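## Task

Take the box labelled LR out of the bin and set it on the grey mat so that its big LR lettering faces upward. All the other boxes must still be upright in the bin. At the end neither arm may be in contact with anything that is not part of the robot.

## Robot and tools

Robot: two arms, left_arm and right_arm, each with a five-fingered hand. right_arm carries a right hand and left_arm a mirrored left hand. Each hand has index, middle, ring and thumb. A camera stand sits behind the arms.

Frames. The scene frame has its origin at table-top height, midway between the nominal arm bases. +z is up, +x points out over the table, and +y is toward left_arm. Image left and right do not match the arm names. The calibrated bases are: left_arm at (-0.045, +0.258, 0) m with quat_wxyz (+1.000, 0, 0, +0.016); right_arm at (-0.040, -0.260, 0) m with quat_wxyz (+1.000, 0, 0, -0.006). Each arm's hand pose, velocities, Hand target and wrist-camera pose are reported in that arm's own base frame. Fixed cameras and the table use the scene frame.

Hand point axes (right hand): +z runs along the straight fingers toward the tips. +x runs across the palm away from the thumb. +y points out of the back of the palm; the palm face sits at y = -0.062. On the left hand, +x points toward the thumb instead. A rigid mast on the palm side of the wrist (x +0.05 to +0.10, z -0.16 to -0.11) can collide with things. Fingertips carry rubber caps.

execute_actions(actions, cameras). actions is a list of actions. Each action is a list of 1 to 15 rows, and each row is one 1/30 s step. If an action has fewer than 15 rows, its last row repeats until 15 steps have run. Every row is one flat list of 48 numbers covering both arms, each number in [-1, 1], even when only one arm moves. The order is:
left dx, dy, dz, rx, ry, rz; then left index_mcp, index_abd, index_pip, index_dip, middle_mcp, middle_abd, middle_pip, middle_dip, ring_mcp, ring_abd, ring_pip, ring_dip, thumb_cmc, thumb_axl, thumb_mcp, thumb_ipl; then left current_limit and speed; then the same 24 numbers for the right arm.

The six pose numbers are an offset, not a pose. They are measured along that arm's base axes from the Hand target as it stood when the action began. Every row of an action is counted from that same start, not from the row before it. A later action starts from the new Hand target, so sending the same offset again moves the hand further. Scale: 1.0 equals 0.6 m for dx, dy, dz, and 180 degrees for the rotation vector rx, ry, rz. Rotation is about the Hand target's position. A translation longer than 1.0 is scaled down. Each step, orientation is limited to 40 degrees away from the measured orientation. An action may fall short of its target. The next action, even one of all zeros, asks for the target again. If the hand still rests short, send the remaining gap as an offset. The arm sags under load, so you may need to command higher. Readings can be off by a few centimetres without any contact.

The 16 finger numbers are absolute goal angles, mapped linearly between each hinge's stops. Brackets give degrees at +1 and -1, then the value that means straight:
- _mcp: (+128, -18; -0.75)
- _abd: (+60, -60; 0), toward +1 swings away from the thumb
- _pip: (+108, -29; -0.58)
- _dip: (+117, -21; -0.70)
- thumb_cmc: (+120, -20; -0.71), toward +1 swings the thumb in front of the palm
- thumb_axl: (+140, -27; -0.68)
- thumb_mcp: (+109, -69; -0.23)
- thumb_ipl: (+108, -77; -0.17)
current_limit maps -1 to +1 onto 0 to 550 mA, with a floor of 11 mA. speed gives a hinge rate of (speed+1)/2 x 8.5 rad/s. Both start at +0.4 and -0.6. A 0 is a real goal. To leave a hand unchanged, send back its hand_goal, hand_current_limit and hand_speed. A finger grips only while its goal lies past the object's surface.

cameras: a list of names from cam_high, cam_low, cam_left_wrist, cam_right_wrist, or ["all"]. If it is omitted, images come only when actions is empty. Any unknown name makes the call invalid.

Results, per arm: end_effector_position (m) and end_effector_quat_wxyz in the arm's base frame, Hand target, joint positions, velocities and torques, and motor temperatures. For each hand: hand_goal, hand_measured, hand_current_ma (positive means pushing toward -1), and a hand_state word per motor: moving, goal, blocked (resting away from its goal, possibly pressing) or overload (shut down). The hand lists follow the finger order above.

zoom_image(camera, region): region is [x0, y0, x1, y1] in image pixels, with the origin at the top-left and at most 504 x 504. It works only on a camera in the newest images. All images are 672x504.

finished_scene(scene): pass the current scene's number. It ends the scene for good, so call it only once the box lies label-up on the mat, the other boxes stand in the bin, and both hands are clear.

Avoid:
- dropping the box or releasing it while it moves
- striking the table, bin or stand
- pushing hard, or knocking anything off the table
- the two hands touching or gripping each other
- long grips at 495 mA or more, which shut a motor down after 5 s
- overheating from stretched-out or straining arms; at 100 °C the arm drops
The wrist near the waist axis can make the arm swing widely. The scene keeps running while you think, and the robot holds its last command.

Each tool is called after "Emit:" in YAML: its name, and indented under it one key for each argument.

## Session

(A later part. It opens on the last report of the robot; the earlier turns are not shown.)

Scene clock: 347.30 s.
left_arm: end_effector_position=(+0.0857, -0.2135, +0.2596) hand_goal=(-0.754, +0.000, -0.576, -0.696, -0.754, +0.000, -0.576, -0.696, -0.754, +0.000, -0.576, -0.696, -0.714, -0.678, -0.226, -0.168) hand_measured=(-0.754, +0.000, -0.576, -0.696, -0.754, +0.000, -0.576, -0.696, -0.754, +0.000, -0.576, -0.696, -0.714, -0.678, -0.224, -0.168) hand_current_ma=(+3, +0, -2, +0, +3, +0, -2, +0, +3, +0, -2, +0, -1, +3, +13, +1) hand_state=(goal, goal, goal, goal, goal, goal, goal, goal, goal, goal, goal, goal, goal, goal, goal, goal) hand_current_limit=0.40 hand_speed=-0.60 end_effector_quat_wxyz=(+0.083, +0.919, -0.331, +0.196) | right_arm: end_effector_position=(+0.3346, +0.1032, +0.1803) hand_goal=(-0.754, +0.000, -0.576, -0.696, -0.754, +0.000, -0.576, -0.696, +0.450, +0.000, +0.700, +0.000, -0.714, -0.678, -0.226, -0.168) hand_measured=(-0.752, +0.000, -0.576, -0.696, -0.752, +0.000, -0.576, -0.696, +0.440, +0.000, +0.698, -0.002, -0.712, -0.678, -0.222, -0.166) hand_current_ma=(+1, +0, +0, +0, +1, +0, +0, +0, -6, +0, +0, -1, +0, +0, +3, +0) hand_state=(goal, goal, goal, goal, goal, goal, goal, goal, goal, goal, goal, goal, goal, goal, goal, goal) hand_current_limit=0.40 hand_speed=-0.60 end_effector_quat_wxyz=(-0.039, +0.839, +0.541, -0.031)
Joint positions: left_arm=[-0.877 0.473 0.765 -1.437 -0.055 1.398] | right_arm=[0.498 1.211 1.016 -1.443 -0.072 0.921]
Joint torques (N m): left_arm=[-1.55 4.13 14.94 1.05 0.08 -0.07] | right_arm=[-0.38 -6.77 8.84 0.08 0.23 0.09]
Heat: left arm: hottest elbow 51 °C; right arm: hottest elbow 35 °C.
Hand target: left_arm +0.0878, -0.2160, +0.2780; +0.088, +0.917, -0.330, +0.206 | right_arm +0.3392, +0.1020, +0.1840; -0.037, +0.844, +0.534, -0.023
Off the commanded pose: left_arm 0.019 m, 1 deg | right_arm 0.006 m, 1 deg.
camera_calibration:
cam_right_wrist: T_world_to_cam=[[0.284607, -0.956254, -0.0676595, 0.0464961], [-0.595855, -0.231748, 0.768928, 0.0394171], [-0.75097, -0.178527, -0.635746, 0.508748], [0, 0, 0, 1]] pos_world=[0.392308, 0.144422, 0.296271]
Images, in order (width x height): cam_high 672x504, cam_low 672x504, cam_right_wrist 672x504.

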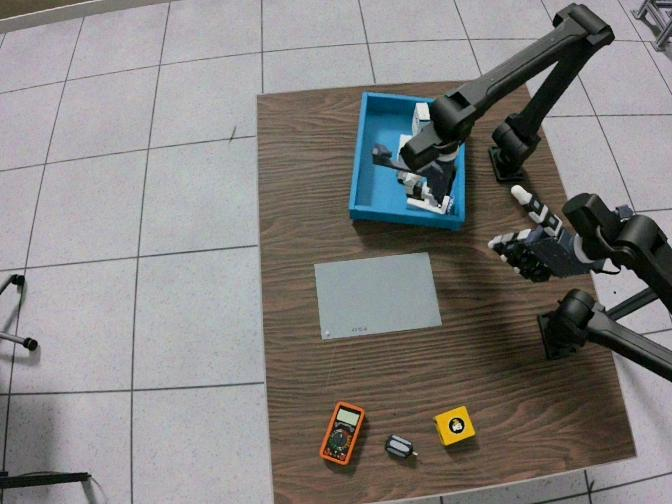

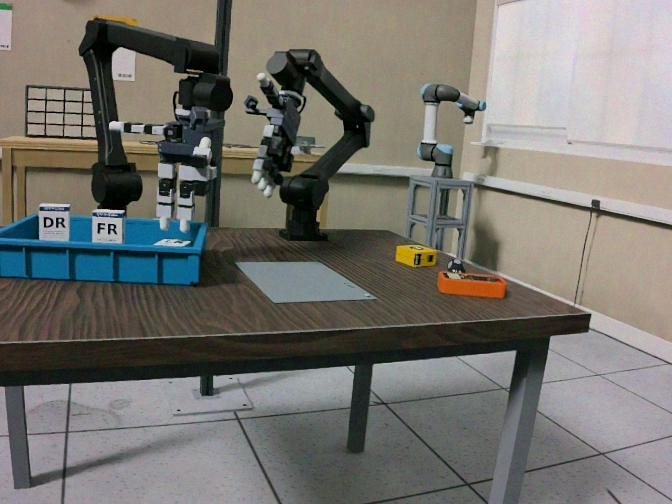

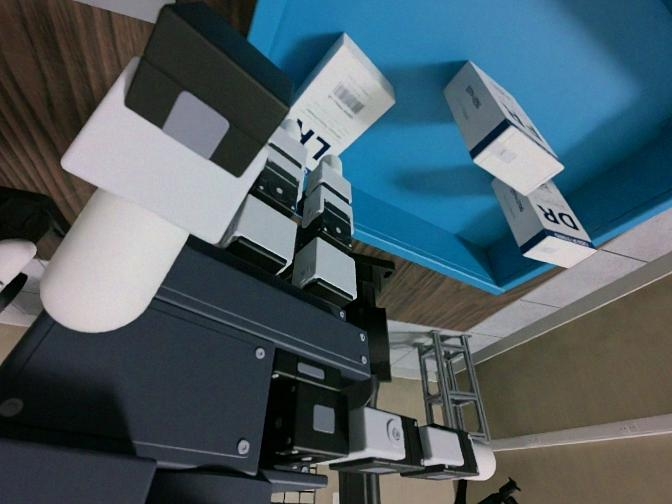

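Emit:
execute_actions:
  actions:
    - [[0,0,0,0,0,0,-0.754,0,-0.576,-0.696,-0.754,0,-0.576,-0.696,-0.754,0,-0.576,-0.696,-0.714,-0.678,-0.226,-0.168,0.4,-0.6,0.004,0,-0.035,0,0,0,-0.754,0,-0.576,-0.696,-0.754,0,-0.576,-0.696,0.45,0,0.7,0,-0.714,-0.678,-0.226,-0.168,0.4,-0.6]]
    - [[0,0,0,0,0,0,-0.754,0,-0.576,-0.696,-0.754,0,-0.576,-0.696,-0.754,0,-0.576,-0.696,-0.714,-0.678,-0.226,-0.168,0.4,-0.6,0,0,-0.018,0,0,0,-0.754,0,-0.576,-0.696,-0.754,0,-0.576,-0.696,0.45,0,0.7,0,-0.714,-0.678,-0.226,-0.168,0.4,-0.6]]

Scene clock: 357.20 s.
left_arm: end_effector_position=(+0.0857, -0.2135, +0.2596) hand_goal=(-0.754, +0.000, -0.576, -0.696, -0.754, +0.000, -0.576, -0.696, -0.754, +0.000, -0.576, -0.696, -0.714, -0.678, -0.226, -0.168) hand_measured=(-0.754, +0.000, -0.576, -0.696, -0.754, +0.000, -0.576, -0.696, -0.754, +0.000, -0.576, -0.696, -0.714, -0.678, -0.224, -0.168) hand_current_ma=(+3, +0, -2, +0, +3, +0, -2, +0, +3, +0, -2, +0, -1, +3, +13, +1) hand_state=(goal, goal, goal, goal, goal, goal, goal, goal, goal, goal, goal, goal, goal, goal, goal, goal) hand_current_limit=0.40 hand_speed=-0.60 end_effector_quat_wxyz=(+0.083, +0.919, -0.331, +0.196) | right_arm: end_effector_position=(+0.3394, +0.1045, +0.1585) hand_goal=(-0.754, +0.000, -0.576, -0.696, -0.754, +0.000, -0.576, -0.696, +0.450, +0.000, +0.700, +0.000, -0.714, -0.678, -0.226, -0.168) hand_measured=(-0.752, +0.000, -0.576, -0.696, -0.752, +0.000, -0.576, -0.696, +0.440, +0.000, +0.698, -0.002, -0.712, -0.678, -0.222, -0.166) hand_current_ma=(+0, +0, +0, +0, +1, +0, +0, +0, -6, +0, +0, -1, +0, +0, +3, +0) hand_state=(goal, goal, goal, goal, goal, goal, goal, goal, goal, goal, goal, goal, goal, goal, goal, goal) hand_current_limit=0.40 hand_speed=-0.60 end_effector_quat_wxyz=(-0.037, +0.840, +0.540, -0.018)
Joint positions: left_arm=[-0.877 0.473 0.765 -1.437 -0.055 1.398] | right_arm=[0.495 1.222 0.965 -1.355 -0.072 0.921]
Joint torques (N m): left_arm=[-1.55 4.25 14.95 1.03 0.08 -0.06] | right_arm=[-0.32 -5.54 7.86 0.24 0.23 0.05]
Heat: left arm: hottest elbow 51 °C; right arm: hottest elbow 36 °C.
Hand target: left_arm +0.0878, -0.2160, +0.2780; +0.088, +0.917, -0.330, +0.206 | right_arm +0.3415, +0.1018, +0.1521; -0.037, +0.844, +0.534, -0.023
Off the commanded pose: left_arm 0.019 m, 1 deg | right_arm 0.007 m, 1 deg.

Emit:
execute_actions:
  actions:
    - [[0,0,0,0,0,0,-0.754,0,-0.576,-0.696,-0.754,0,-0.576,-0.696,-0.754,0,-0.576,-0.696,-0.714,-0.678,-0.226,-0.168,0.4,-0.6,0,0,-0.015,0,0,0,-0.754,0,-0.576,-0.696,-0.754,0,-0.576,-0.696,0.45,0,0.7,0,-0.714,-0.678,-0.226,-0.168,0.4,-0.6]]
  cameras: ["cam_high"]

Emit:
zoom_image:
  camera: "cam_high"
  region: [380, 150, 480, 240]

Scene clock: 361.70 s.
left_arm: end_effector_position=(+0.0857, -0.2135, +0.2596) hand_goal=(-0.754, +0.000, -0.576, -0.696, -0.754, +0.000, -0.576, -0.696, -0.754, +0.000, -0.576, -0.696, -0.714, -0.678, -0.226, -0.168) hand_measured=(-0.754, +0.000, -0.576, -0.696, -0.754, +0.000, -0.576, -0.696, -0.754, +0.000, -0.576, -0.696, -0.714, -0.678, -0.224, -0.168) hand_current_ma=(+3, +0, -2, +0, +3, +0, -2, +0, +3, +0, -2, +0, -1, +3, +13, +1) hand_state=(goal, goal, goal, goal, goal, goal, goal, goal, goal, goal, goal, goal, goal, goal, goal, goal) hand_current_limit=0.40 hand_speed=-0.60 end_effector_quat_wxyz=(+0.083, +0.919, -0.331, +0.196) | right_arm: end_effector_position=(+0.3408, +0.1049, +0.1543) hand_goal=(-0.754, +0.000, -0.576, -0.696, -0.754, +0.000, -0.576, -0.696, +0.450, +0.000, +0.700, +0.000, -0.714, -0.678, -0.226, -0.168) hand_measured=(-0.754, +0.002, -0.576, -0.696, -0.752, +0.000, -0.576, -0.696, +0.440, +0.000, +0.698, -0.002, -0.712, -0.678, -0.222, -0.166) hand_current_ma=(+0, +0, +0, +0, +1, +0, +0, +0, -6, +0, +0, -1, +0, +0, +3, +0) hand_state=(goal, goal, goal, goal, goal, goal, goal, goal, goal, goal, goal, goal, goal, goal, goal, goal) hand_current_limit=0.40 hand_speed=-0.60 end_effector_quat_wxyz=(-0.036, +0.840, +0.540, -0.014)
Joint positions: left_arm=[-0.877 0.473 0.765 -1.437 -0.055 1.398] | right_arm=[0.495 1.223 0.954 -1.335 -0.07 0.921]
Joint torques (N m): left_arm=[-1.61 4.19 14.97 1.06 0.08 -0.06] | right_arm=[-0.44 -5.36 7.24 0.47 0.17 0.06]
Heat: left arm: hottest elbow 51 °C; right arm: hottest elbow 36 °C.
Hand target: left_arm +0.0878, -0.2160, +0.2780; +0.088, +0.917, -0.330, +0.206 | right_arm +0.3416, +0.1018, +0.1432; -0.037, +0.844, +0.534, -0.023
Off the commanded pose: left_arm 0.019 m, 1 deg | right_arm 0.012 m, 1 deg.
Images, in order (width x height): cam_high 672x504.

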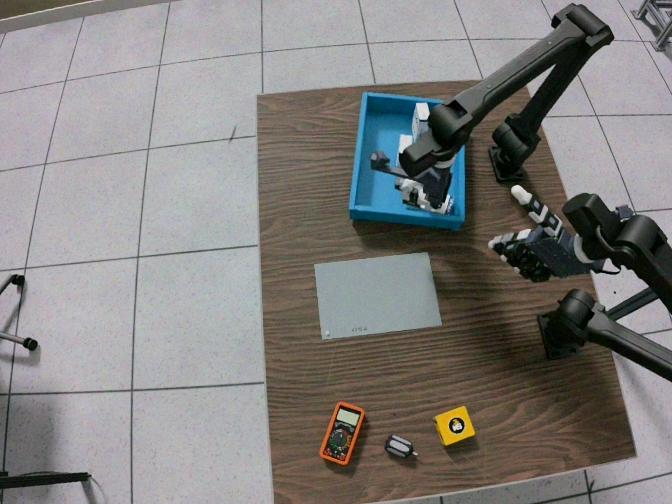

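Scaled by 5.040.

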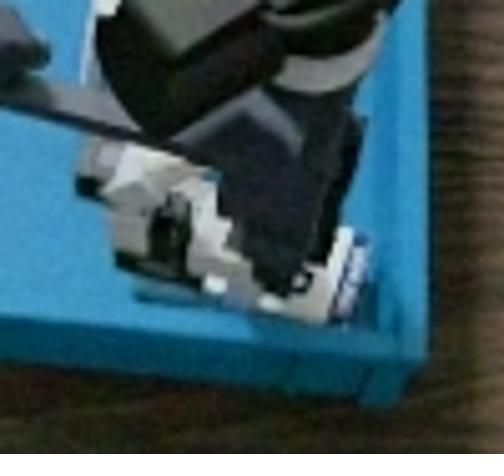

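Emit:
execute_actions:
  actions:
    - [[0,0,0,0,0,0,-0.754,0,-0.576,-0.696,-0.754,0,-0.576,-0.696,-0.754,0,-0.576,-0.696,-0.714,-0.678,-0.226,-0.168,0.4,-0.6,-0.008,-0.025,0,0,0,0,-0.754,0,-0.576,-0.696,-0.754,0,-0.576,-0.696,0.45,0,0.7,0,-0.714,-0.678,-0.226,-0.168,0.4,-0.6]]
    - [[0,0,0,0,0,0,-0.754,0,-0.576,-0.696,-0.754,0,-0.576,-0.696,-0.754,0,-0.576,-0.696,-0.714,-0.678,-0.226,-0.168,0.4,-0.6,-0.008,-0.025,0,0,0,0,-0.754,0,-0.576,-0.696,-0.754,0,-0.576,-0.696,0.45,0,0.7,0,-0.714,-0.678,-0.226,-0.168,0.4,-0.6]]
  cameras: ["cam_high","cam_right_wrist"]

Emit:
zoom_image:
  camera: "cam_high"
  region: [380, 150, 480, 240]

Scene clock: 369.13 s.
left_arm: end_effector_position=(+0.0857, -0.2135, +0.2596) hand_goal=(-0.754, +0.000, -0.576, -0.696, -0.754, +0.000, -0.576, -0.696, -0.754, +0.000, -0.576, -0.696, -0.714, -0.678, -0.226, -0.168) hand_measured=(-0.754, +0.000, -0.576, -0.696, -0.754, +0.000, -0.576, -0.696, -0.754, +0.000, -0.576, -0.696, -0.714, -0.678, -0.224, -0.168) hand_current_ma=(+3, +0, -2, +0, +3, +0, -2, +0, +3, +0, -2, +0, -1, +3, +13, +1) hand_state=(goal, goal, goal, goal, goal, goal, goal, goal, goal, goal, goal, goal, goal, goal, goal, goal) hand_current_limit=0.40 hand_speed=-0.60 end_effector_quat_wxyz=(+0.083, +0.919, -0.331, +0.196) | right_arm: end_effector_position=(+0.3374, +0.0771, +0.1549) hand_goal=(-0.754, +0.000, -0.576, -0.696, -0.754, +0.000, -0.576, -0.696, +0.450, +0.000, +0.700, +0.000, -0.714, -0.678, -0.226, -0.168) hand_measured=(-0.764, +0.028, -0.584, -0.698, -0.756, +0.006, -0.578, -0.696, +0.440, +0.000, +0.698, -0.002, -0.712, -0.678, -0.222, -0.166) hand_current_ma=(-8, +25, -4, -1, -1, +2, -1, +0, -6, +0, +0, -1, +0, +0, +3, +0) hand_state=(goal, blocked, goal, goal, goal, goal, goal, goal, goal, goal, goal, goal, goal, goal, goal, goal) hand_current_limit=0.40 hand_speed=-0.60 end_effector_quat_wxyz=(-0.037, +0.846, +0.532, -0.006)
Joint positions: left_arm=[-0.877 0.473 0.765 -1.437 -0.055 1.398] | right_arm=[0.421 1.173 0.915 -1.334 -0.071 0.867]
Joint torques (N m): left_arm=[-1.55 4.19 14.95 1.03 0.08 -0.07] | right_arm=[-0.21 -5.36 6.56 -0.21 0.32 -0.14]
Heat: left arm: hottest elbow 51 °C; right arm: hottest elbow 35 °C.
Hand target: left_arm +0.0878, -0.2160, +0.2780; +0.088, +0.917, -0.330, +0.206 | right_arm +0.3320, +0.0719, +0.1431; -0.037, +0.844, +0.534, -0.023
Off the commanded pose: left_arm 0.019 m, 1 deg | right_arm 0.014 m, 2 deg.
camera_calibration:
cam_right_wrist: T_world_to_cam=[[0.265017, -0.961121, -0.0775465, 0.0275655], [-0.634229, -0.234326, 0.73678, 0.0726431], [-0.726306, -0.146077, -0.671671, 0.48479], [0, 0, 0, 1]] pos_world=[0.390873, 0.114332, 0.274235]
Images, in order (width x height): cam_high 672x504, cam_right_wrist 672x504.

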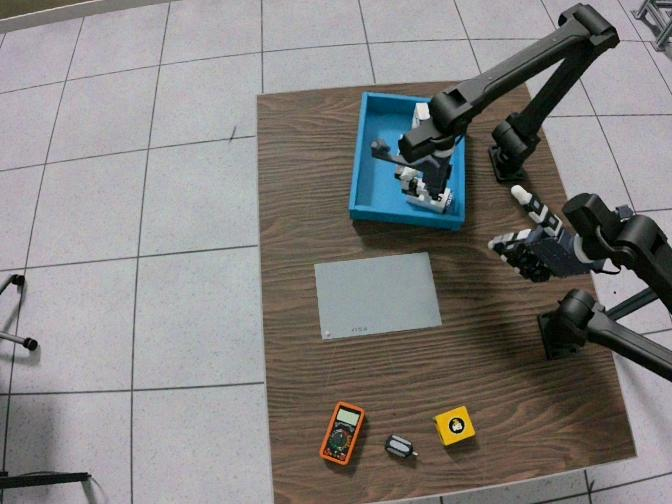

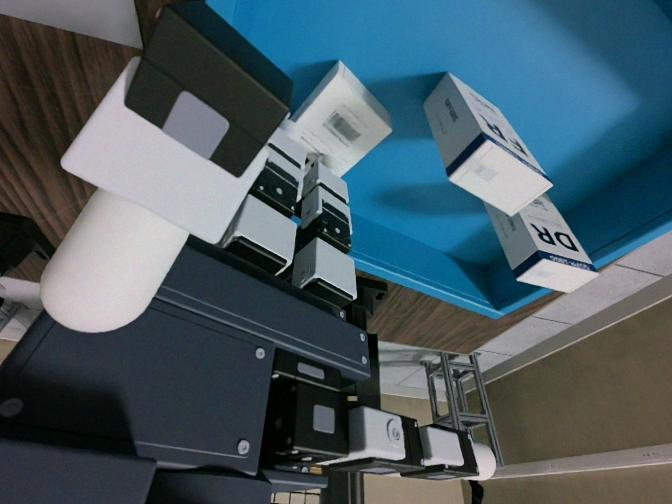

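Scaled by 5.040.

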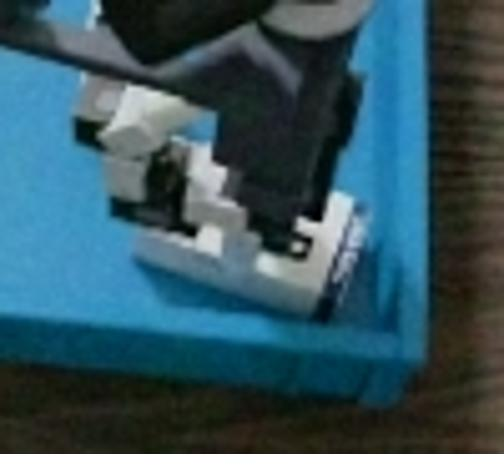

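Emit:
execute_actions:
  actions:
    - [[0,0,0,0,0,0,-0.754,0,-0.576,-0.696,-0.754,0,-0.576,-0.696,-0.754,0,-0.576,-0.696,-0.714,-0.678,-0.226,-0.168,0.4,-0.6,0.003,-0.02,0,0,0,0,-0.754,0,-0.576,-0.696,-0.754,0,-0.576,-0.696,0.45,0,0.7,0,-0.714,-0.678,-0.226,-0.168,0.4,-0.6]]
    - [[0,0,0,0,0,0,-0.754,0,-0.576,-0.696,-0.754,0,-0.576,-0.696,-0.754,0,-0.576,-0.696,-0.714,-0.678,-0.226,-0.168,0.4,-0.6,0,0,0.1,0,0,0,-0.754,0,-0.576,-0.696,-0.754,0,-0.576,-0.696,0.45,0,0.7,0,-0.714,-0.678,-0.226,-0.168,0.4,-0.6]]
    - [[0,0,0,0,0,0,-0.754,0,-0.576,-0.696,-0.754,0,-0.576,-0.696,-0.754,0,-0.576,-0.696,-0.714,-0.678,-0.226,-0.168,0.4,-0.6,-0.03,-0.1,0.15,0,0,0,-0.754,0,-0.576,-0.696,-0.754,0,-0.576,-0.696,0.45,0,0.7,0,-0.714,-0.678,-0.226,-0.168,0.4,-0.6]]
    - [[0,0,0,0,0,0,-0.754,0,-0.576,-0.696,-0.754,0,-0.576,-0.696,-0.754,0,-0.576,-0.696,-0.714,-0.678,-0.226,-0.168,0.4,-0.6,0.03,-0.2,0.05,0,0,0,-0.754,0,-0.576,-0.696,-0.754,0,-0.576,-0.696,0.45,0,0.7,0,-0.714,-0.678,-0.226,-0.168,0.4,-0.6]]
  cameras: ["cam_high","cam_low"]

Emit:
zoom_image:
  camera: "cam_high"
  region: [350, 90, 480, 240]

Scene clock: 380.83 s.
left_arm: end_effector_position=(+0.0857, -0.2135, +0.2596) hand_goal=(-0.754, +0.000, -0.576, -0.696, -0.754, +0.000, -0.576, -0.696, -0.754, +0.000, -0.576, -0.696, -0.714, -0.678, -0.226, -0.168) hand_measured=(-0.754, +0.000, -0.576, -0.696, -0.754, +0.000, -0.576, -0.696, -0.754, +0.000, -0.576, -0.696, -0.714, -0.678, -0.224, -0.168) hand_current_ma=(+3, +0, -2, +0, +3, +0, -2, +0, +3, +0, -2, +0, -1, +3, +13, +1) hand_state=(goal, goal, goal, goal, goal, goal, goal, goal, goal, goal, goal, goal, goal, goal, goal, goal) hand_current_limit=0.40 hand_speed=-0.60 end_effector_quat_wxyz=(+0.083, +0.919, -0.331, +0.196) | right_arm: end_effector_position=(+0.3248, -0.1199, +0.3094) hand_goal=(-0.754, +0.000, -0.576, -0.696, -0.754, +0.000, -0.576, -0.696, +0.450, +0.000, +0.700, +0.000, -0.714, -0.678, -0.226, -0.168) hand_measured=(-0.752, +0.002, -0.578, -0.698, -0.752, +0.000, -0.578, -0.696, +0.440, +0.000, +0.700, -0.002, -0.714, -0.678, -0.220, -0.166) hand_current_ma=(+0, +0, +0, -1, +0, +0, +0, +0, -6, +0, +0, +0, +0, +0, +5, +0) hand_state=(goal, goal, goal, goal, goal, goal, goal, goal, goal, goal, goal, goal, goal, goal, goal, goal) hand_current_limit=0.40 hand_speed=-0.60 end_effector_quat_wxyz=(+0.022, +0.851, +0.524, +0.023)
Joint positions: left_arm=[-0.877 0.473 0.765 -1.437 -0.055 1.398] | right_arm=[-0.232 1 1.173 -1.68 -0.001 0.235]
Joint torques (N m): left_arm=[-1.49 4.25 14.95 1.05 0.08 -0.06] | right_arm=[0.44 -2.96 11.56 0.06 0.17 -0.11]
Heat: left arm: hottest elbow 51 °C; right arm: hottest elbow 35 °C.
Hand target: left_arm +0.0878, -0.2160, +0.2780; +0.088, +0.917, -0.330, +0.206 | right_arm +0.3337, -0.1201, +0.3232; -0.037, +0.844, +0.534, -0.023
Off the commanded pose: left_arm 0.019 m, 1 deg | right_arm 0.016 m, 9 deg.
joint sent to its limit (right arm) — joint 4 (wrist pitch), lower limit. The joint targets are off in orientation, not in position.
Images, in order (width x height): cam_high 672x504, cam_low 672x504.

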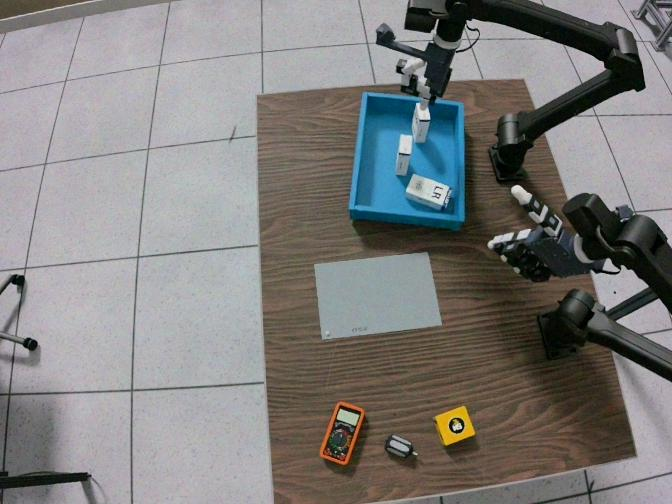

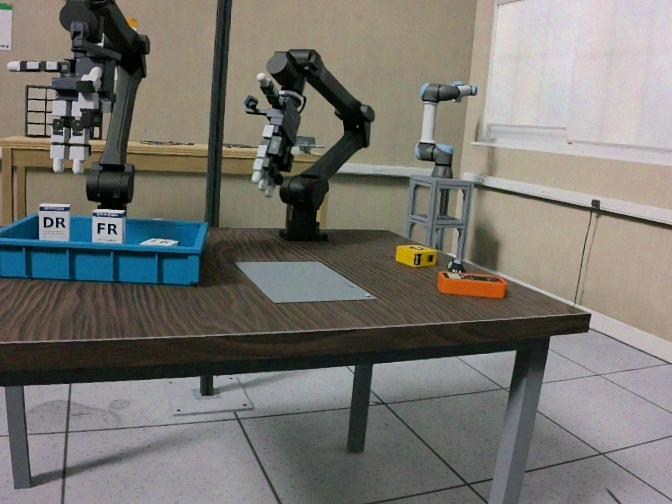

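Scaled by 3.360.

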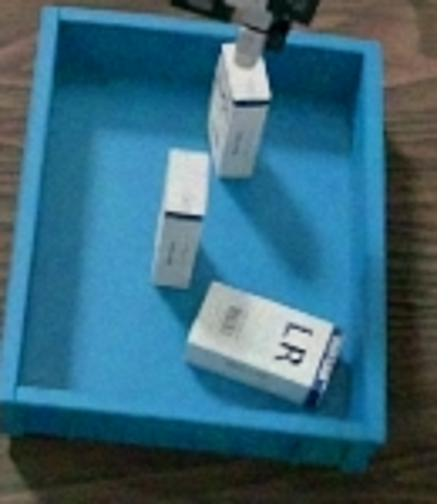

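Emit:
zoom_image:
  camera: "cam_high"
  region: [395, 160, 465, 225]

Scaled by 7.200.

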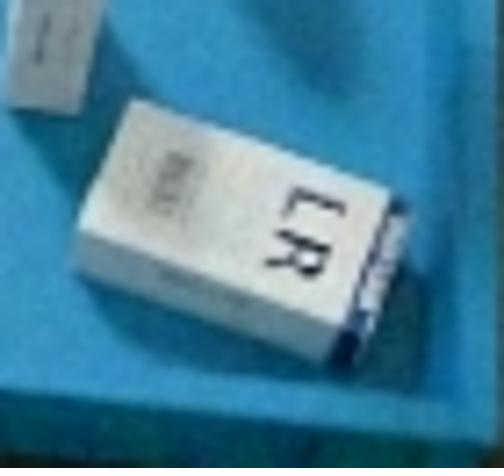

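Emit:
execute_actions:
  actions:
    - [[0.04,0,0.08,0.0036,0.1102,0.105,-0.754,0,-0.576,-0.696,-0.754,0,-0.576,-0.696,-0.754,0,-0.576,-0.696,-0.3,-0.678,-0.2,-0.168,0.4,-0.6,0.043,-0.12,0.017,0,0,0,-0.754,0,-0.576,-0.696,-0.754,0,-0.576,-0.696,-0.754,0,-0.576,-0.696,-0.714,-0.678,-0.226,-0.168,0.4,-0.6]]
    - [[0.05,-0.05,0.02,0.0036,0.1102,0.105,-0.6,0,-0.4,-0.6,-0.97,0,-0.95,-0.95,-0.97,0,-0.95,-0.95,0,-0.678,-0.1,-0.168,0.4,-0.6,0,-0.105,0,0,0,0,-0.754,0,-0.576,-0.696,-0.754,0,-0.576,-0.696,-0.754,0,-0.576,-0.696,-0.714,-0.678,-0.226,-0.168,0.4,-0.6]]
    - [[0.05,-0.05,0,0.0036,0.1102,0.105,-0.5,0.05,-0.2,-0.55,-0.97,0,-0.95,-0.95,-0.97,0,-0.95,-0.95,0.3,-0.678,0,-0.168,0.4,-0.6,0,0,0,0,0,0,-0.754,0,-0.576,-0.696,-0.754,0,-0.576,-0.696,-0.754,0,-0.576,-0.696,-0.714,-0.678,-0.226,-0.168,0.4,-0.6]]
    - [[0.05,-0.08,0,0.0036,0.1102,0.105,-0.37,0.13,-0.022,-0.493,-0.97,0,-0.95,-0.95,-0.97,0,-0.95,-0.95,0.486,-0.678,0,-0.168,0.4,-0.6,0,0,0,0,0,0,-0.754,0,-0.576,-0.696,-0.754,0,-0.576,-0.696,-0.754,0,-0.576,-0.696,-0.714,-0.678,-0.226,-0.168,0.4,-0.6]]
  cameras: ["cam_high","cam_low"]

Scene clock: 457.83 s.
left_arm: end_effector_position=(+0.2008, -0.3199, +0.3176) hand_goal=(-0.370, +0.130, -0.022, -0.494, -0.970, +0.000, -0.950, -0.950, -0.970, +0.000, -0.950, -0.950, +0.486, -0.678, +0.000, -0.168) hand_measured=(-0.374, +0.124, -0.028, -0.496, -0.968, -0.002, -0.948, -0.948, -0.968, -0.002, -0.946, -0.948, +0.474, -0.678, +0.002, -0.168) hand_current_ma=(-16, -21, -18, -10, +9, -7, +9, +9, +9, -6, +12, +11, -47, +0, +13, +1) hand_state=(goal, goal, goal, goal, goal, goal, goal, goal, goal, goal, goal, goal, goal, goal, goal, goal) hand_current_limit=0.40 hand_speed=-0.60 end_effector_quat_wxyz=(+0.141, +0.828, +0.404, -0.361) | right_arm: end_effector_position=(+0.3510, -0.2529, +0.3188) hand_goal=(-0.754, +0.000, -0.576, -0.696, -0.754, +0.000, -0.576, -0.696, -0.754, +0.000, -0.576, -0.696, -0.714, -0.678, -0.226, -0.168) hand_measured=(-0.754, +0.002, -0.578, -0.698, -0.754, +0.000, -0.578, -0.696, -0.750, +0.000, -0.572, -0.694, -0.716, -0.678, -0.220, -0.166) hand_current_ma=(+0, +0, +0, -1, +0, +0, +0, +0, +1, +0, +1, +1, -1, +0, +5, +0) hand_state=(goal, goal, goal, goal, goal, goal, goal, goal, goal, goal, goal, goal, goal, goal, goal, goal) hand_current_limit=0.40 hand_speed=-0.60 end_effector_quat_wxyz=(+0.016, +0.849, +0.529, -0.002)
Joint positions: left_arm=[-0.728 1.079 1.177 -1.687 0.796 -0.058] | right_arm=[-0.591 1.232 1.372 -1.683 0.016 -0.136]
Joint torques (N m): left_arm=[-2.2 -5.36 14 0.49 1.02 -0.04] | right_arm=[0.5 -6.95 11.34 0.03 0.14 -0.1]
Heat: left arm: hottest elbow 52 °C; right arm: hottest elbow 41 °C.
Hand target: left_arm +0.2018, -0.3240, +0.3380; +0.112, +0.838, +0.375, -0.380 | right_arm +0.3596, -0.2550, +0.3335; -0.037, +0.844, +0.534, -0.023
Off the commanded pose: left_arm 0.021 m, 5 deg | right_arm 0.017 m, 7 deg.
joint sent to its limit (left arm) — joint 4 (wrist pitch), lower limit. The joint targets are off in orientation, not in position.
joint sent to its limit (right arm) — joint 4 (wrist pitch), lower limit. The joint targets are off in orientation, not in position.
Images, in order (width x height): cam_high 672x504, cam_low 672x504.

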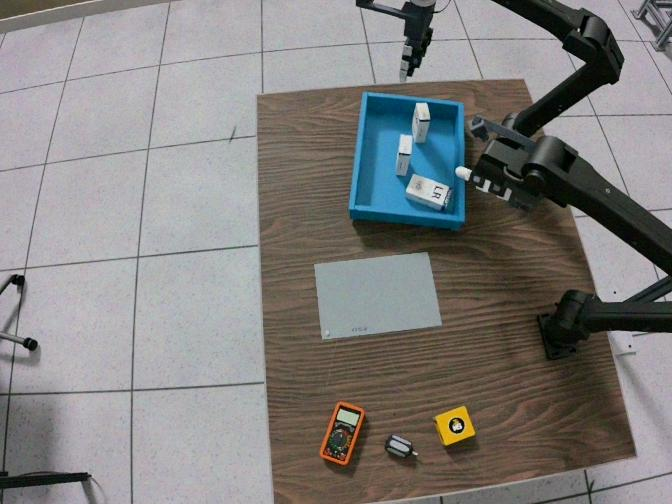

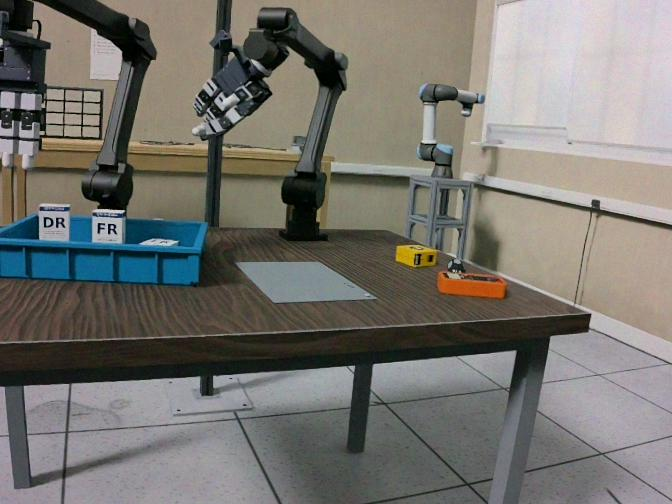

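Emit:
execute_actions:
  actions:
    - [[0.035,-0.09,-0.02,0.0036,0.1102,0.105,-0.37,0.13,-0.022,-0.493,-0.97,0,-0.95,-0.95,-0.97,0,-0.95,-0.95,0.486,-0.678,0,-0.168,0.4,-0.6,0,0,0,0,0,0,-0.754,0,-0.576,-0.696,-0.754,0,-0.576,-0.696,-0.754,0,-0.576,-0.696,-0.714,-0.678,-0.226,-0.168,0.4,-0.6]]
    - [[0.04,-0.1,-0.02,0.0036,0.1102,0.105,-0.37,0.13,-0.022,-0.493,-0.97,0,-0.95,-0.95,-0.97,0,-0.95,-0.95,0.486,-0.678,0,-0.168,0.4,-0.6,0,0,0,0,0,0,-0.754,0,-0.576,-0.696,-0.754,0,-0.576,-0.696,-0.754,0,-0.576,-0.696,-0.714,-0.678,-0.226,-0.168,0.4,-0.6]]
    - [[0,0,-0.08,0,0,0,-0.37,0.13,-0.022,-0.493,-0.97,0,-0.95,-0.95,-0.97,0,-0.95,-0.95,0.486,-0.678,0,-0.168,0.4,-0.6,0,0,0,0,0,0,-0.754,0,-0.576,-0.696,-0.754,0,-0.576,-0.696,-0.754,0,-0.576,-0.696,-0.714,-0.678,-0.226,-0.168,0.4,-0.6]]
  cameras: ["cam_high","cam_low","cam_left_wrist"]

Emit:
zoom_image:
  camera: "cam_high"
  region: [350, 90, 530, 250]

Emit:
zoom_image:
  camera: "cam_low"
  region: [50, 110, 260, 290]

Scene clock: 471.00 s.
left_arm: end_effector_position=(+0.2464, -0.4334, +0.2592) hand_goal=(-0.370, +0.130, -0.022, -0.494, -0.970, +0.000, -0.950, -0.950, -0.970, +0.000, -0.950, -0.950, +0.486, -0.678, +0.000, -0.168) hand_measured=(-0.368, +0.124, -0.024, -0.496, -0.964, -0.004, -0.948, -0.948, -0.964, -0.004, -0.948, -0.948, +0.480, -0.678, +0.000, -0.168) hand_current_ma=(+9, -17, -6, -8, +27, -12, +9, +8, +26, -11, +10, +10, -25, -3, +4, +0) hand_state=(goal, goal, goal, goal, goal, goal, goal, goal, goal, goal, goal, goal, goal, goal, goal, goal) hand_current_limit=0.40 hand_speed=-0.60 end_effector_quat_wxyz=(+0.078, +0.496, +0.645, -0.575) | right_arm: end_effector_position=(+0.3510, -0.2529, +0.3188) hand_goal=(-0.754, +0.000, -0.576, -0.696, -0.754, +0.000, -0.576, -0.696, -0.754, +0.000, -0.576, -0.696, -0.714, -0.678, -0.226, -0.168) hand_measured=(-0.754, +0.002, -0.578, -0.698, -0.754, +0.000, -0.578, -0.696, -0.750, +0.000, -0.572, -0.694, -0.716, -0.678, -0.220, -0.166) hand_current_ma=(+0, +0, +0, -1, +0, +0, +0, +0, +1, +0, +1, +1, -1, +0, +5, +0) hand_state=(goal, goal, goal, goal, goal, goal, goal, goal, goal, goal, goal, goal, goal, goal, goal, goal) hand_current_limit=0.40 hand_speed=-0.60 end_effector_quat_wxyz=(+0.016, +0.849, +0.529, -0.002)
Joint positions: left_arm=[-0.807 1.28 1.101 -0.702 1.136 -1.517] | right_arm=[-0.591 1.232 1.372 -1.683 0.016 -0.136]
Joint torques (N m): left_arm=[-2.02 -9.82 12.15 2.15 0.86 -0.02] | right_arm=[0.5 -6.89 11.36 0.01 0.14 -0.11]
Heat: left arm: hottest elbow 52 °C; right arm: hottest elbow 39 °C.
Hand target: left_arm +0.2467, -0.4380, +0.2660; +0.086, +0.500, +0.640, -0.577 | right_arm +0.3596, -0.2550, +0.3335; -0.037, +0.844, +0.534, -0.023
Off the commanded pose: left_arm 0.008 m, 1 deg | right_arm 0.017 m, 7 deg.
joint sent to its limit (right arm) — joint 4 (wrist pitch), lower limit. The joint targets are off in orientation, not in position.
camera_calibration:
cam_left_wrist: T_world_to_cam=[[-0.111458, -0.320002, 0.940838, -0.383407], [-0.246356, 0.926082, 0.285798, 0.340698], [-0.962749, -0.199927, -0.182054, 0.32316], [0, 0, 0, 1]] pos_world=[0.352321, -0.373597, 0.322186]
Images, in order (width x height): cam_high 672x504, cam_low 672x504, cam_left_wrist 672x504.

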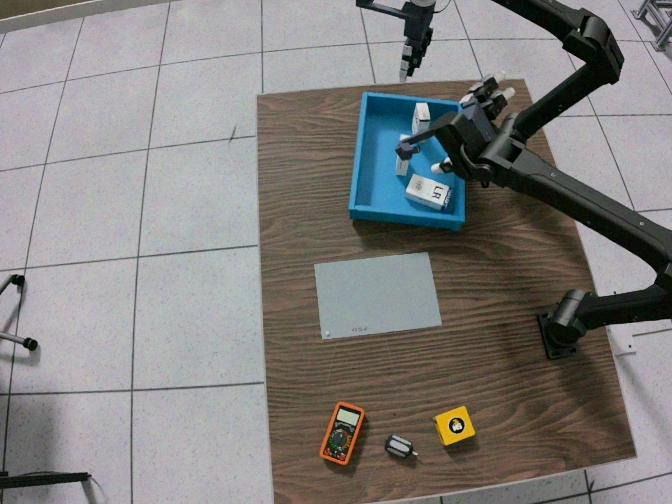

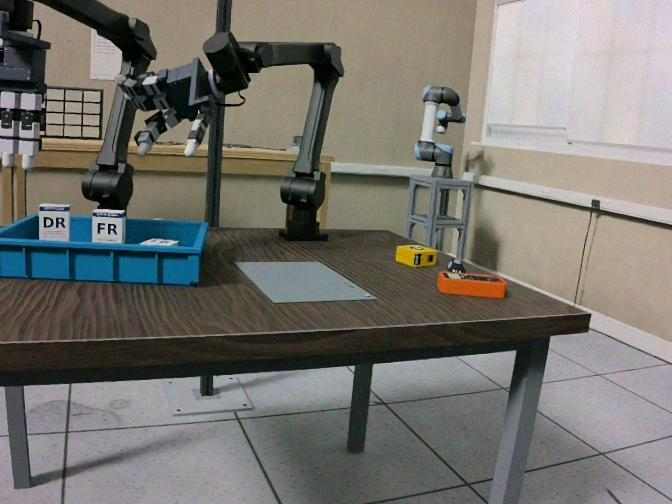

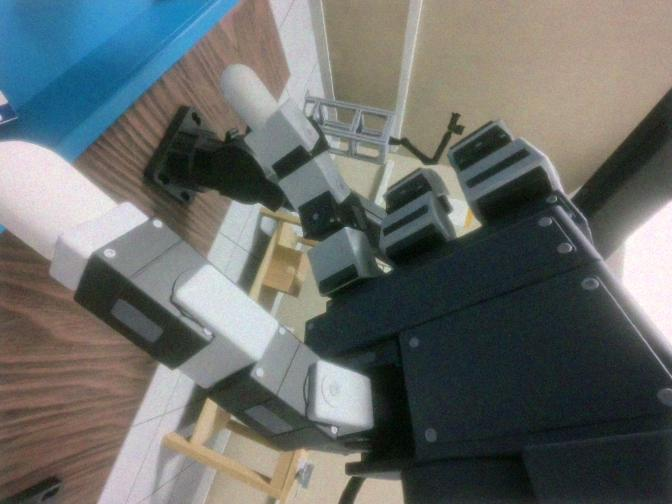

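Scaled by 2.800.

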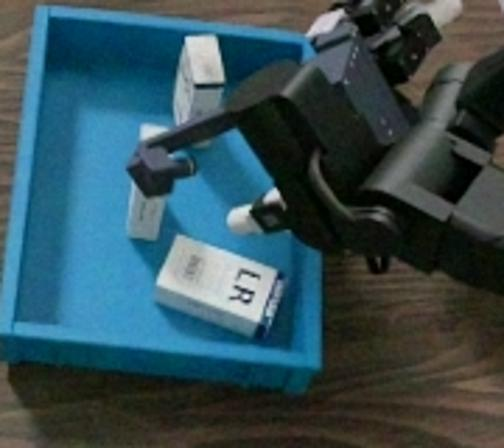

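Scaled by 2.400.

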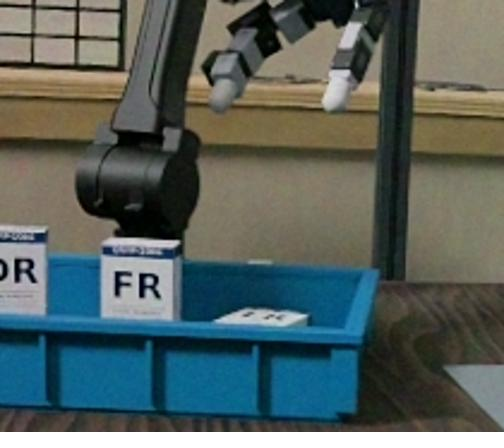

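Emit:
execute_actions:
  actions:
    - [[0.002,-0.01,-0.11,0,0,0,-0.37,0.13,-0.022,-0.493,-0.97,0,-0.95,-0.95,-0.97,0,-0.95,-0.95,0.486,-0.678,0,-0.168,0.4,-0.6,0,0,0,0,0,0,-0.754,0,-0.576,-0.696,-0.754,0,-0.576,-0.696,-0.754,0,-0.576,-0.696,-0.714,-0.678,-0.226,-0.168,0.4,-0.6]]
    - [[0,0,-0.11,0,0,0,-0.37,0.13,-0.022,-0.493,-0.97,0,-0.95,-0.95,-0.97,0,-0.95,-0.95,0.486,-0.678,0,-0.168,0.4,-0.6,0,0,0,0,0,0,-0.754,0,-0.576,-0.696,-0.754,0,-0.576,-0.696,-0.754,0,-0.576,-0.696,-0.714,-0.678,-0.226,-0.168,0.4,-0.6]]
  cameras: ["cam_high","cam_low","cam_left_wrist"]

Emit:
zoom_image:
  camera: "cam_high"
  region: [370, 100, 490, 240]

Emit:
zoom_image:
  camera: "cam_low"
  region: [90, 150, 230, 270]

Scene clock: 493.43 s.
left_arm: end_effector_position=(+0.2461, -0.4351, +0.1197) hand_goal=(-0.370, +0.130, -0.022, -0.494, -0.970, +0.000, -0.950, -0.950, -0.970, +0.000, -0.950, -0.950, +0.486, -0.678, +0.000, -0.168) hand_measured=(-0.368, +0.124, -0.024, -0.496, -0.964, -0.004, -0.948, -0.948, -0.964, -0.004, -0.948, -0.948, +0.480, -0.678, +0.000, -0.168) hand_current_ma=(+9, -16, -6, -8, +27, -11, +9, +8, +26, -10, +10, +10, -21, -3, +3, +0) hand_state=(goal, goal, goal, goal, goal, goal, goal, goal, goal, goal, goal, goal, goal, goal, goal, goal) hand_current_limit=0.40 hand_speed=-0.60 end_effector_quat_wxyz=(+0.074, +0.492, +0.651, -0.573) | right_arm: end_effector_position=(+0.3510, -0.2529, +0.3188) hand_goal=(-0.754, +0.000, -0.576, -0.696, -0.754, +0.000, -0.576, -0.696, -0.754, +0.000, -0.576, -0.696, -0.714, -0.678, -0.226, -0.168) hand_measured=(-0.754, +0.002, -0.578, -0.698, -0.754, +0.000, -0.578, -0.696, -0.750, +0.000, -0.572, -0.694, -0.716, -0.678, -0.220, -0.166) hand_current_ma=(+0, +0, +0, -1, +0, +0, +0, +0, +1, +0, +1, +1, -1, +0, +5, +0) hand_state=(goal, goal, goal, goal, goal, goal, goal, goal, goal, goal, goal, goal, goal, goal, goal, goal) hand_current_limit=0.40 hand_speed=-0.60 end_effector_quat_wxyz=(+0.016, +0.849, +0.529, -0.002)
Joint positions: left_arm=[-0.813 1.431 0.855 -0.307 1.127 -1.534] | right_arm=[-0.591 1.232 1.372 -1.683 0.016 -0.136]
Joint torques (N m): left_arm=[-2.2 -11.75 11.49 2.15 0.97 -0.01] | right_arm=[0.62 -6.83 11.34 0.01 0.13 -0.1]
Heat: left arm: hottest elbow 49 °C; right arm: hottest elbow 38 °C.
Hand target: left_arm +0.2480, -0.4440, +0.1340; +0.086, +0.500, +0.640, -0.577 | right_arm +0.3596, -0.2550, +0.3335; -0.037, +0.844, +0.534, -0.023
Off the commanded pose: left_arm 0.017 m, 2 deg | right_arm 0.017 m, 7 deg.
joint sent to its limit (right arm) — joint 4 (wrist pitch), lower limit. The joint targets are off in orientation, not in position.
camera_calibration:
cam_left_wrist: T_world_to_cam=[[-0.100608, -0.333213, 0.937468, -0.260831], [-0.248682, 0.920763, 0.300587, 0.378494], [-0.963346, -0.20289, -0.1755, 0.295275], [0, 0, 0, 1]] pos_world=[0.352335, -0.375507, 0.182571]
Images, in order (width x height): cam_high 672x504, cam_low 672x504, cam_left_wrist 672x504.

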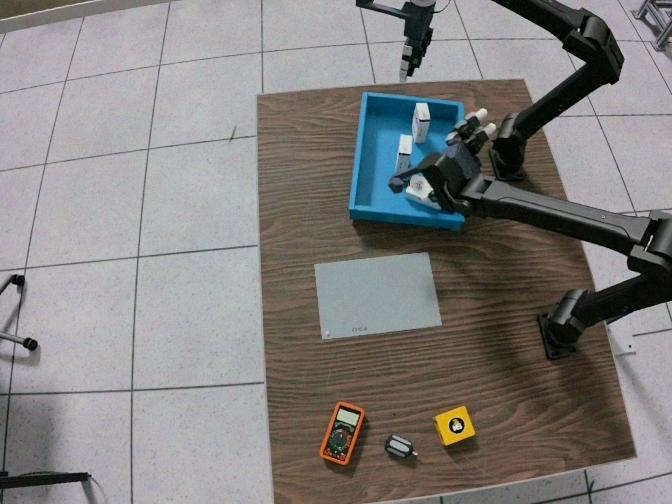

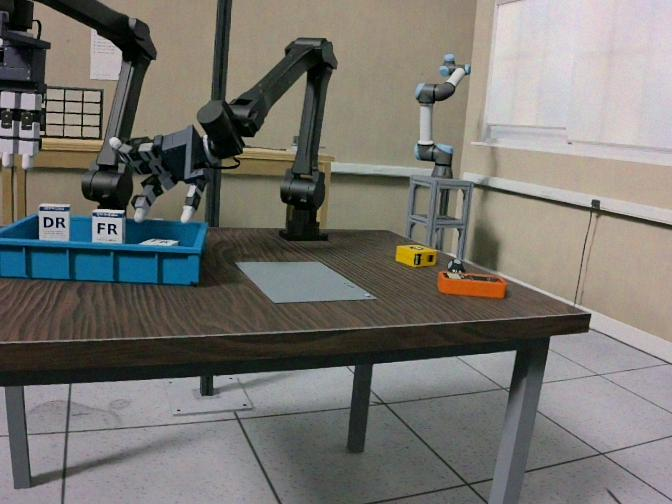

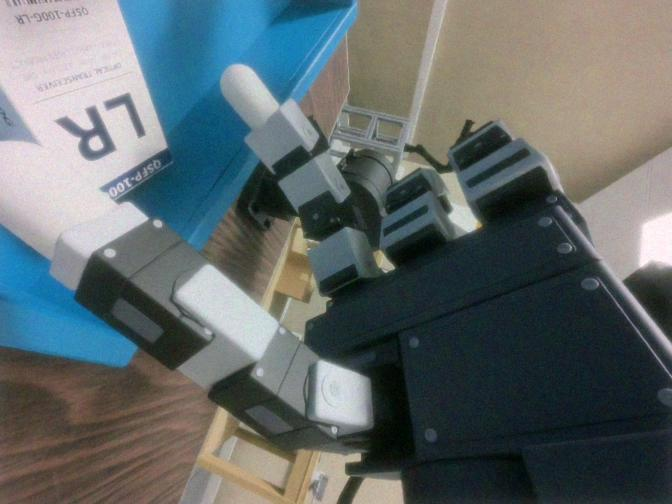

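Scaled by 3.600.

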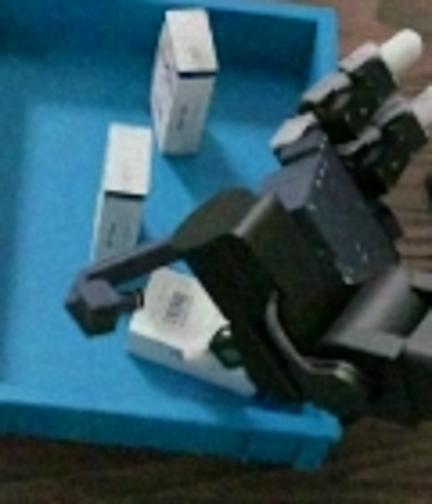

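Scaled by 3.600.

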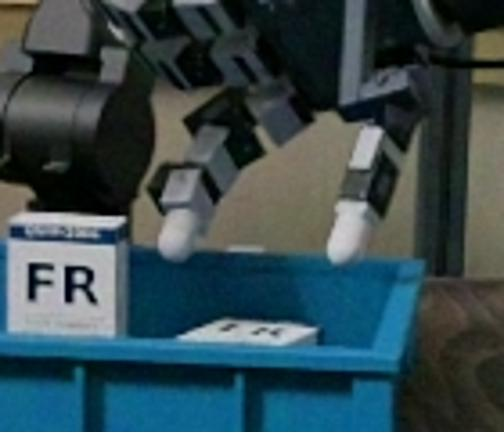

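Emit:
execute_actions:
  actions:
    - [[0,-0.003,-0.05,0,0,0,-0.37,0.13,-0.022,-0.493,-0.97,0,-0.95,-0.95,-0.97,0,-0.95,-0.95,0.486,-0.678,0,-0.168,0.4,-0.6,0,0,0,0,0,0,-0.754,0,-0.576,-0.696,-0.754,0,-0.576,-0.696,-0.754,0,-0.576,-0.696,-0.714,-0.678,-0.226,-0.168,0.4,-0.6]]
    - [[0,0,-0.045,0,0,0,-0.37,0.13,-0.022,-0.493,-0.97,0,-0.95,-0.95,-0.97,0,-0.95,-0.95,0.486,-0.678,0,-0.168,0.4,-0.6,0,0,0,0,0,0,-0.754,0,-0.576,-0.696,-0.754,0,-0.576,-0.696,-0.754,0,-0.576,-0.696,-0.714,-0.678,-0.226,-0.168,0.4,-0.6]]
  cameras: ["cam_high","cam_low","cam_left_wrist"]

Emit:
zoom_image:
  camera: "cam_high"
  region: [370, 100, 490, 240]

Emit:
zoom_image:
  camera: "cam_low"
  region: [90, 150, 230, 270]

Scene clock: 520.20 s.
left_arm: end_effector_position=(+0.2488, -0.4400, +0.0743) hand_goal=(-0.370, +0.130, -0.022, -0.494, -0.970, +0.000, -0.950, -0.950, -0.970, +0.000, -0.950, -0.950, +0.486, -0.678, +0.000, -0.168) hand_measured=(-0.366, +0.132, -0.024, -0.496, -0.964, -0.004, -0.948, -0.948, -0.964, -0.004, -0.948, -0.948, +0.480, -0.678, +0.000, -0.168) hand_current_ma=(+12, +4, -6, -8, +27, -11, +9, +8, +26, -10, +10, +10, -23, -3, +3, +0) hand_state=(goal, goal, goal, goal, goal, goal, goal, goal, goal, goal, goal, goal, goal, goal, goal, goal) hand_current_limit=0.40 hand_speed=-0.60 end_effector_quat_wxyz=(+0.084, +0.497, +0.645, -0.575) | right_arm: end_effector_position=(+0.3510, -0.2529, +0.3188) hand_goal=(-0.754, +0.000, -0.576, -0.696, -0.754, +0.000, -0.576, -0.696, -0.754, +0.000, -0.576, -0.696, -0.714, -0.678, -0.226, -0.168) hand_measured=(-0.754, +0.002, -0.578, -0.698, -0.754, +0.000, -0.578, -0.696, -0.750, +0.000, -0.572, -0.694, -0.716, -0.678, -0.220, -0.166) hand_current_ma=(+0, +0, +0, -1, +0, +0, +0, +0, +1, +0, +1, +1, -1, +0, +5, +0) hand_state=(goal, goal, goal, goal, goal, goal, goal, goal, goal, goal, goal, goal, goal, goal, goal, goal) hand_current_limit=0.40 hand_speed=-0.60 end_effector_quat_wxyz=(+0.016, +0.849, +0.529, -0.002)
Joint positions: left_arm=[-0.816 1.524 0.796 -0.125 1.126 -1.539] | right_arm=[-0.591 1.232 1.372 -1.683 0.016 -0.136]
Joint torques (N m): left_arm=[-2.26 -11.11 9.7 2.11 0.91 -0.04] | right_arm=[0.56 -6.95 11.34 -0.01 0.13 -0.1]
Heat: left arm: hottest elbow 48 °C; right arm: hottest elbow 38 °C.
Hand target: left_arm +0.2479, -0.4458, +0.0770; +0.086, +0.500, +0.640, -0.577 | right_arm +0.3596, -0.2550, +0.3335; -0.037, +0.844, +0.534, -0.023
Off the commanded pose: left_arm 0.006 m, 1 deg | right_arm 0.017 m, 7 deg.
joint sent to its limit (right arm) — joint 4 (wrist pitch), lower limit. The joint targets are off in orientation, not in position.
camera_calibration:
cam_left_wrist: T_world_to_cam=[[-0.116934, -0.31524, 0.94178, -0.207941], [-0.253169, 0.926419, 0.278664, 0.402613], [-0.960329, -0.205844, -0.188139, 0.287825], [0, 0, 0, 1]] pos_world=[0.354021, -0.379292, 0.137792]
Images, in order (width x height): cam_high 672x504, cam_low 672x504, cam_left_wrist 672x504.

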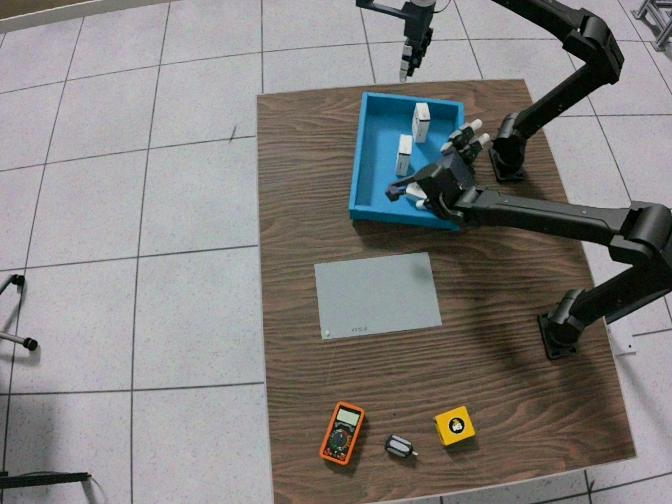

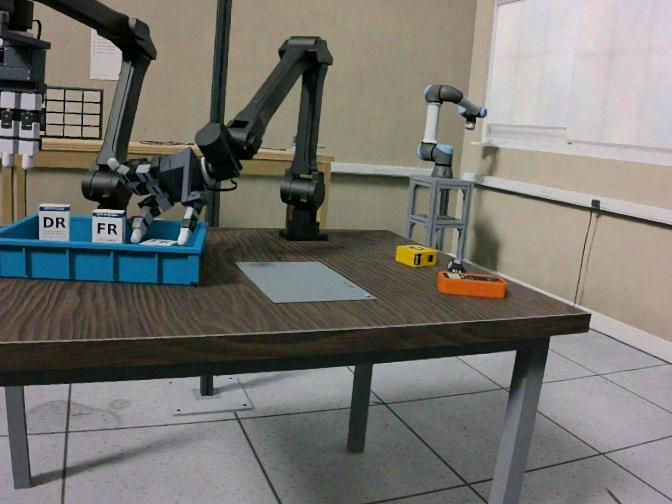

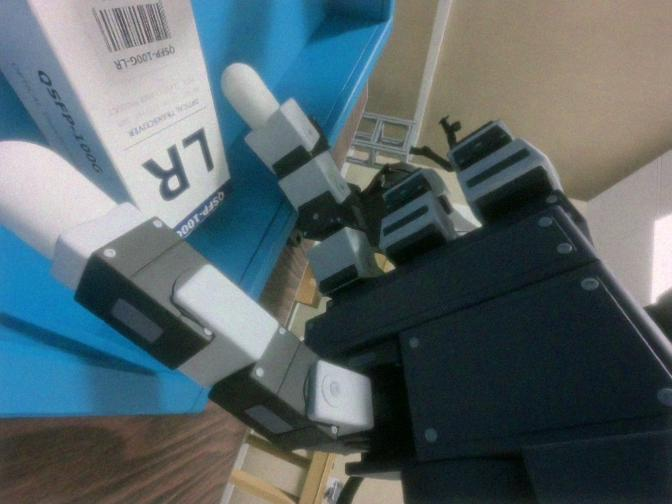

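Scaled by 3.600.

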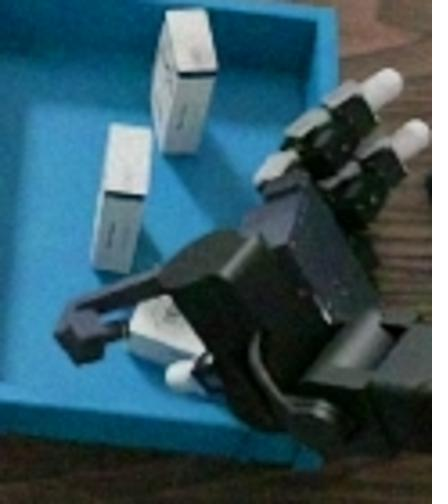

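Scaled by 3.600.

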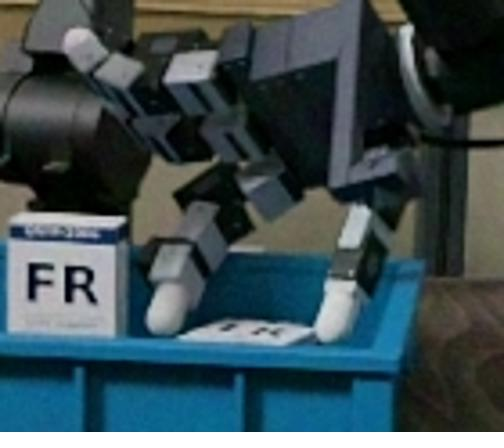

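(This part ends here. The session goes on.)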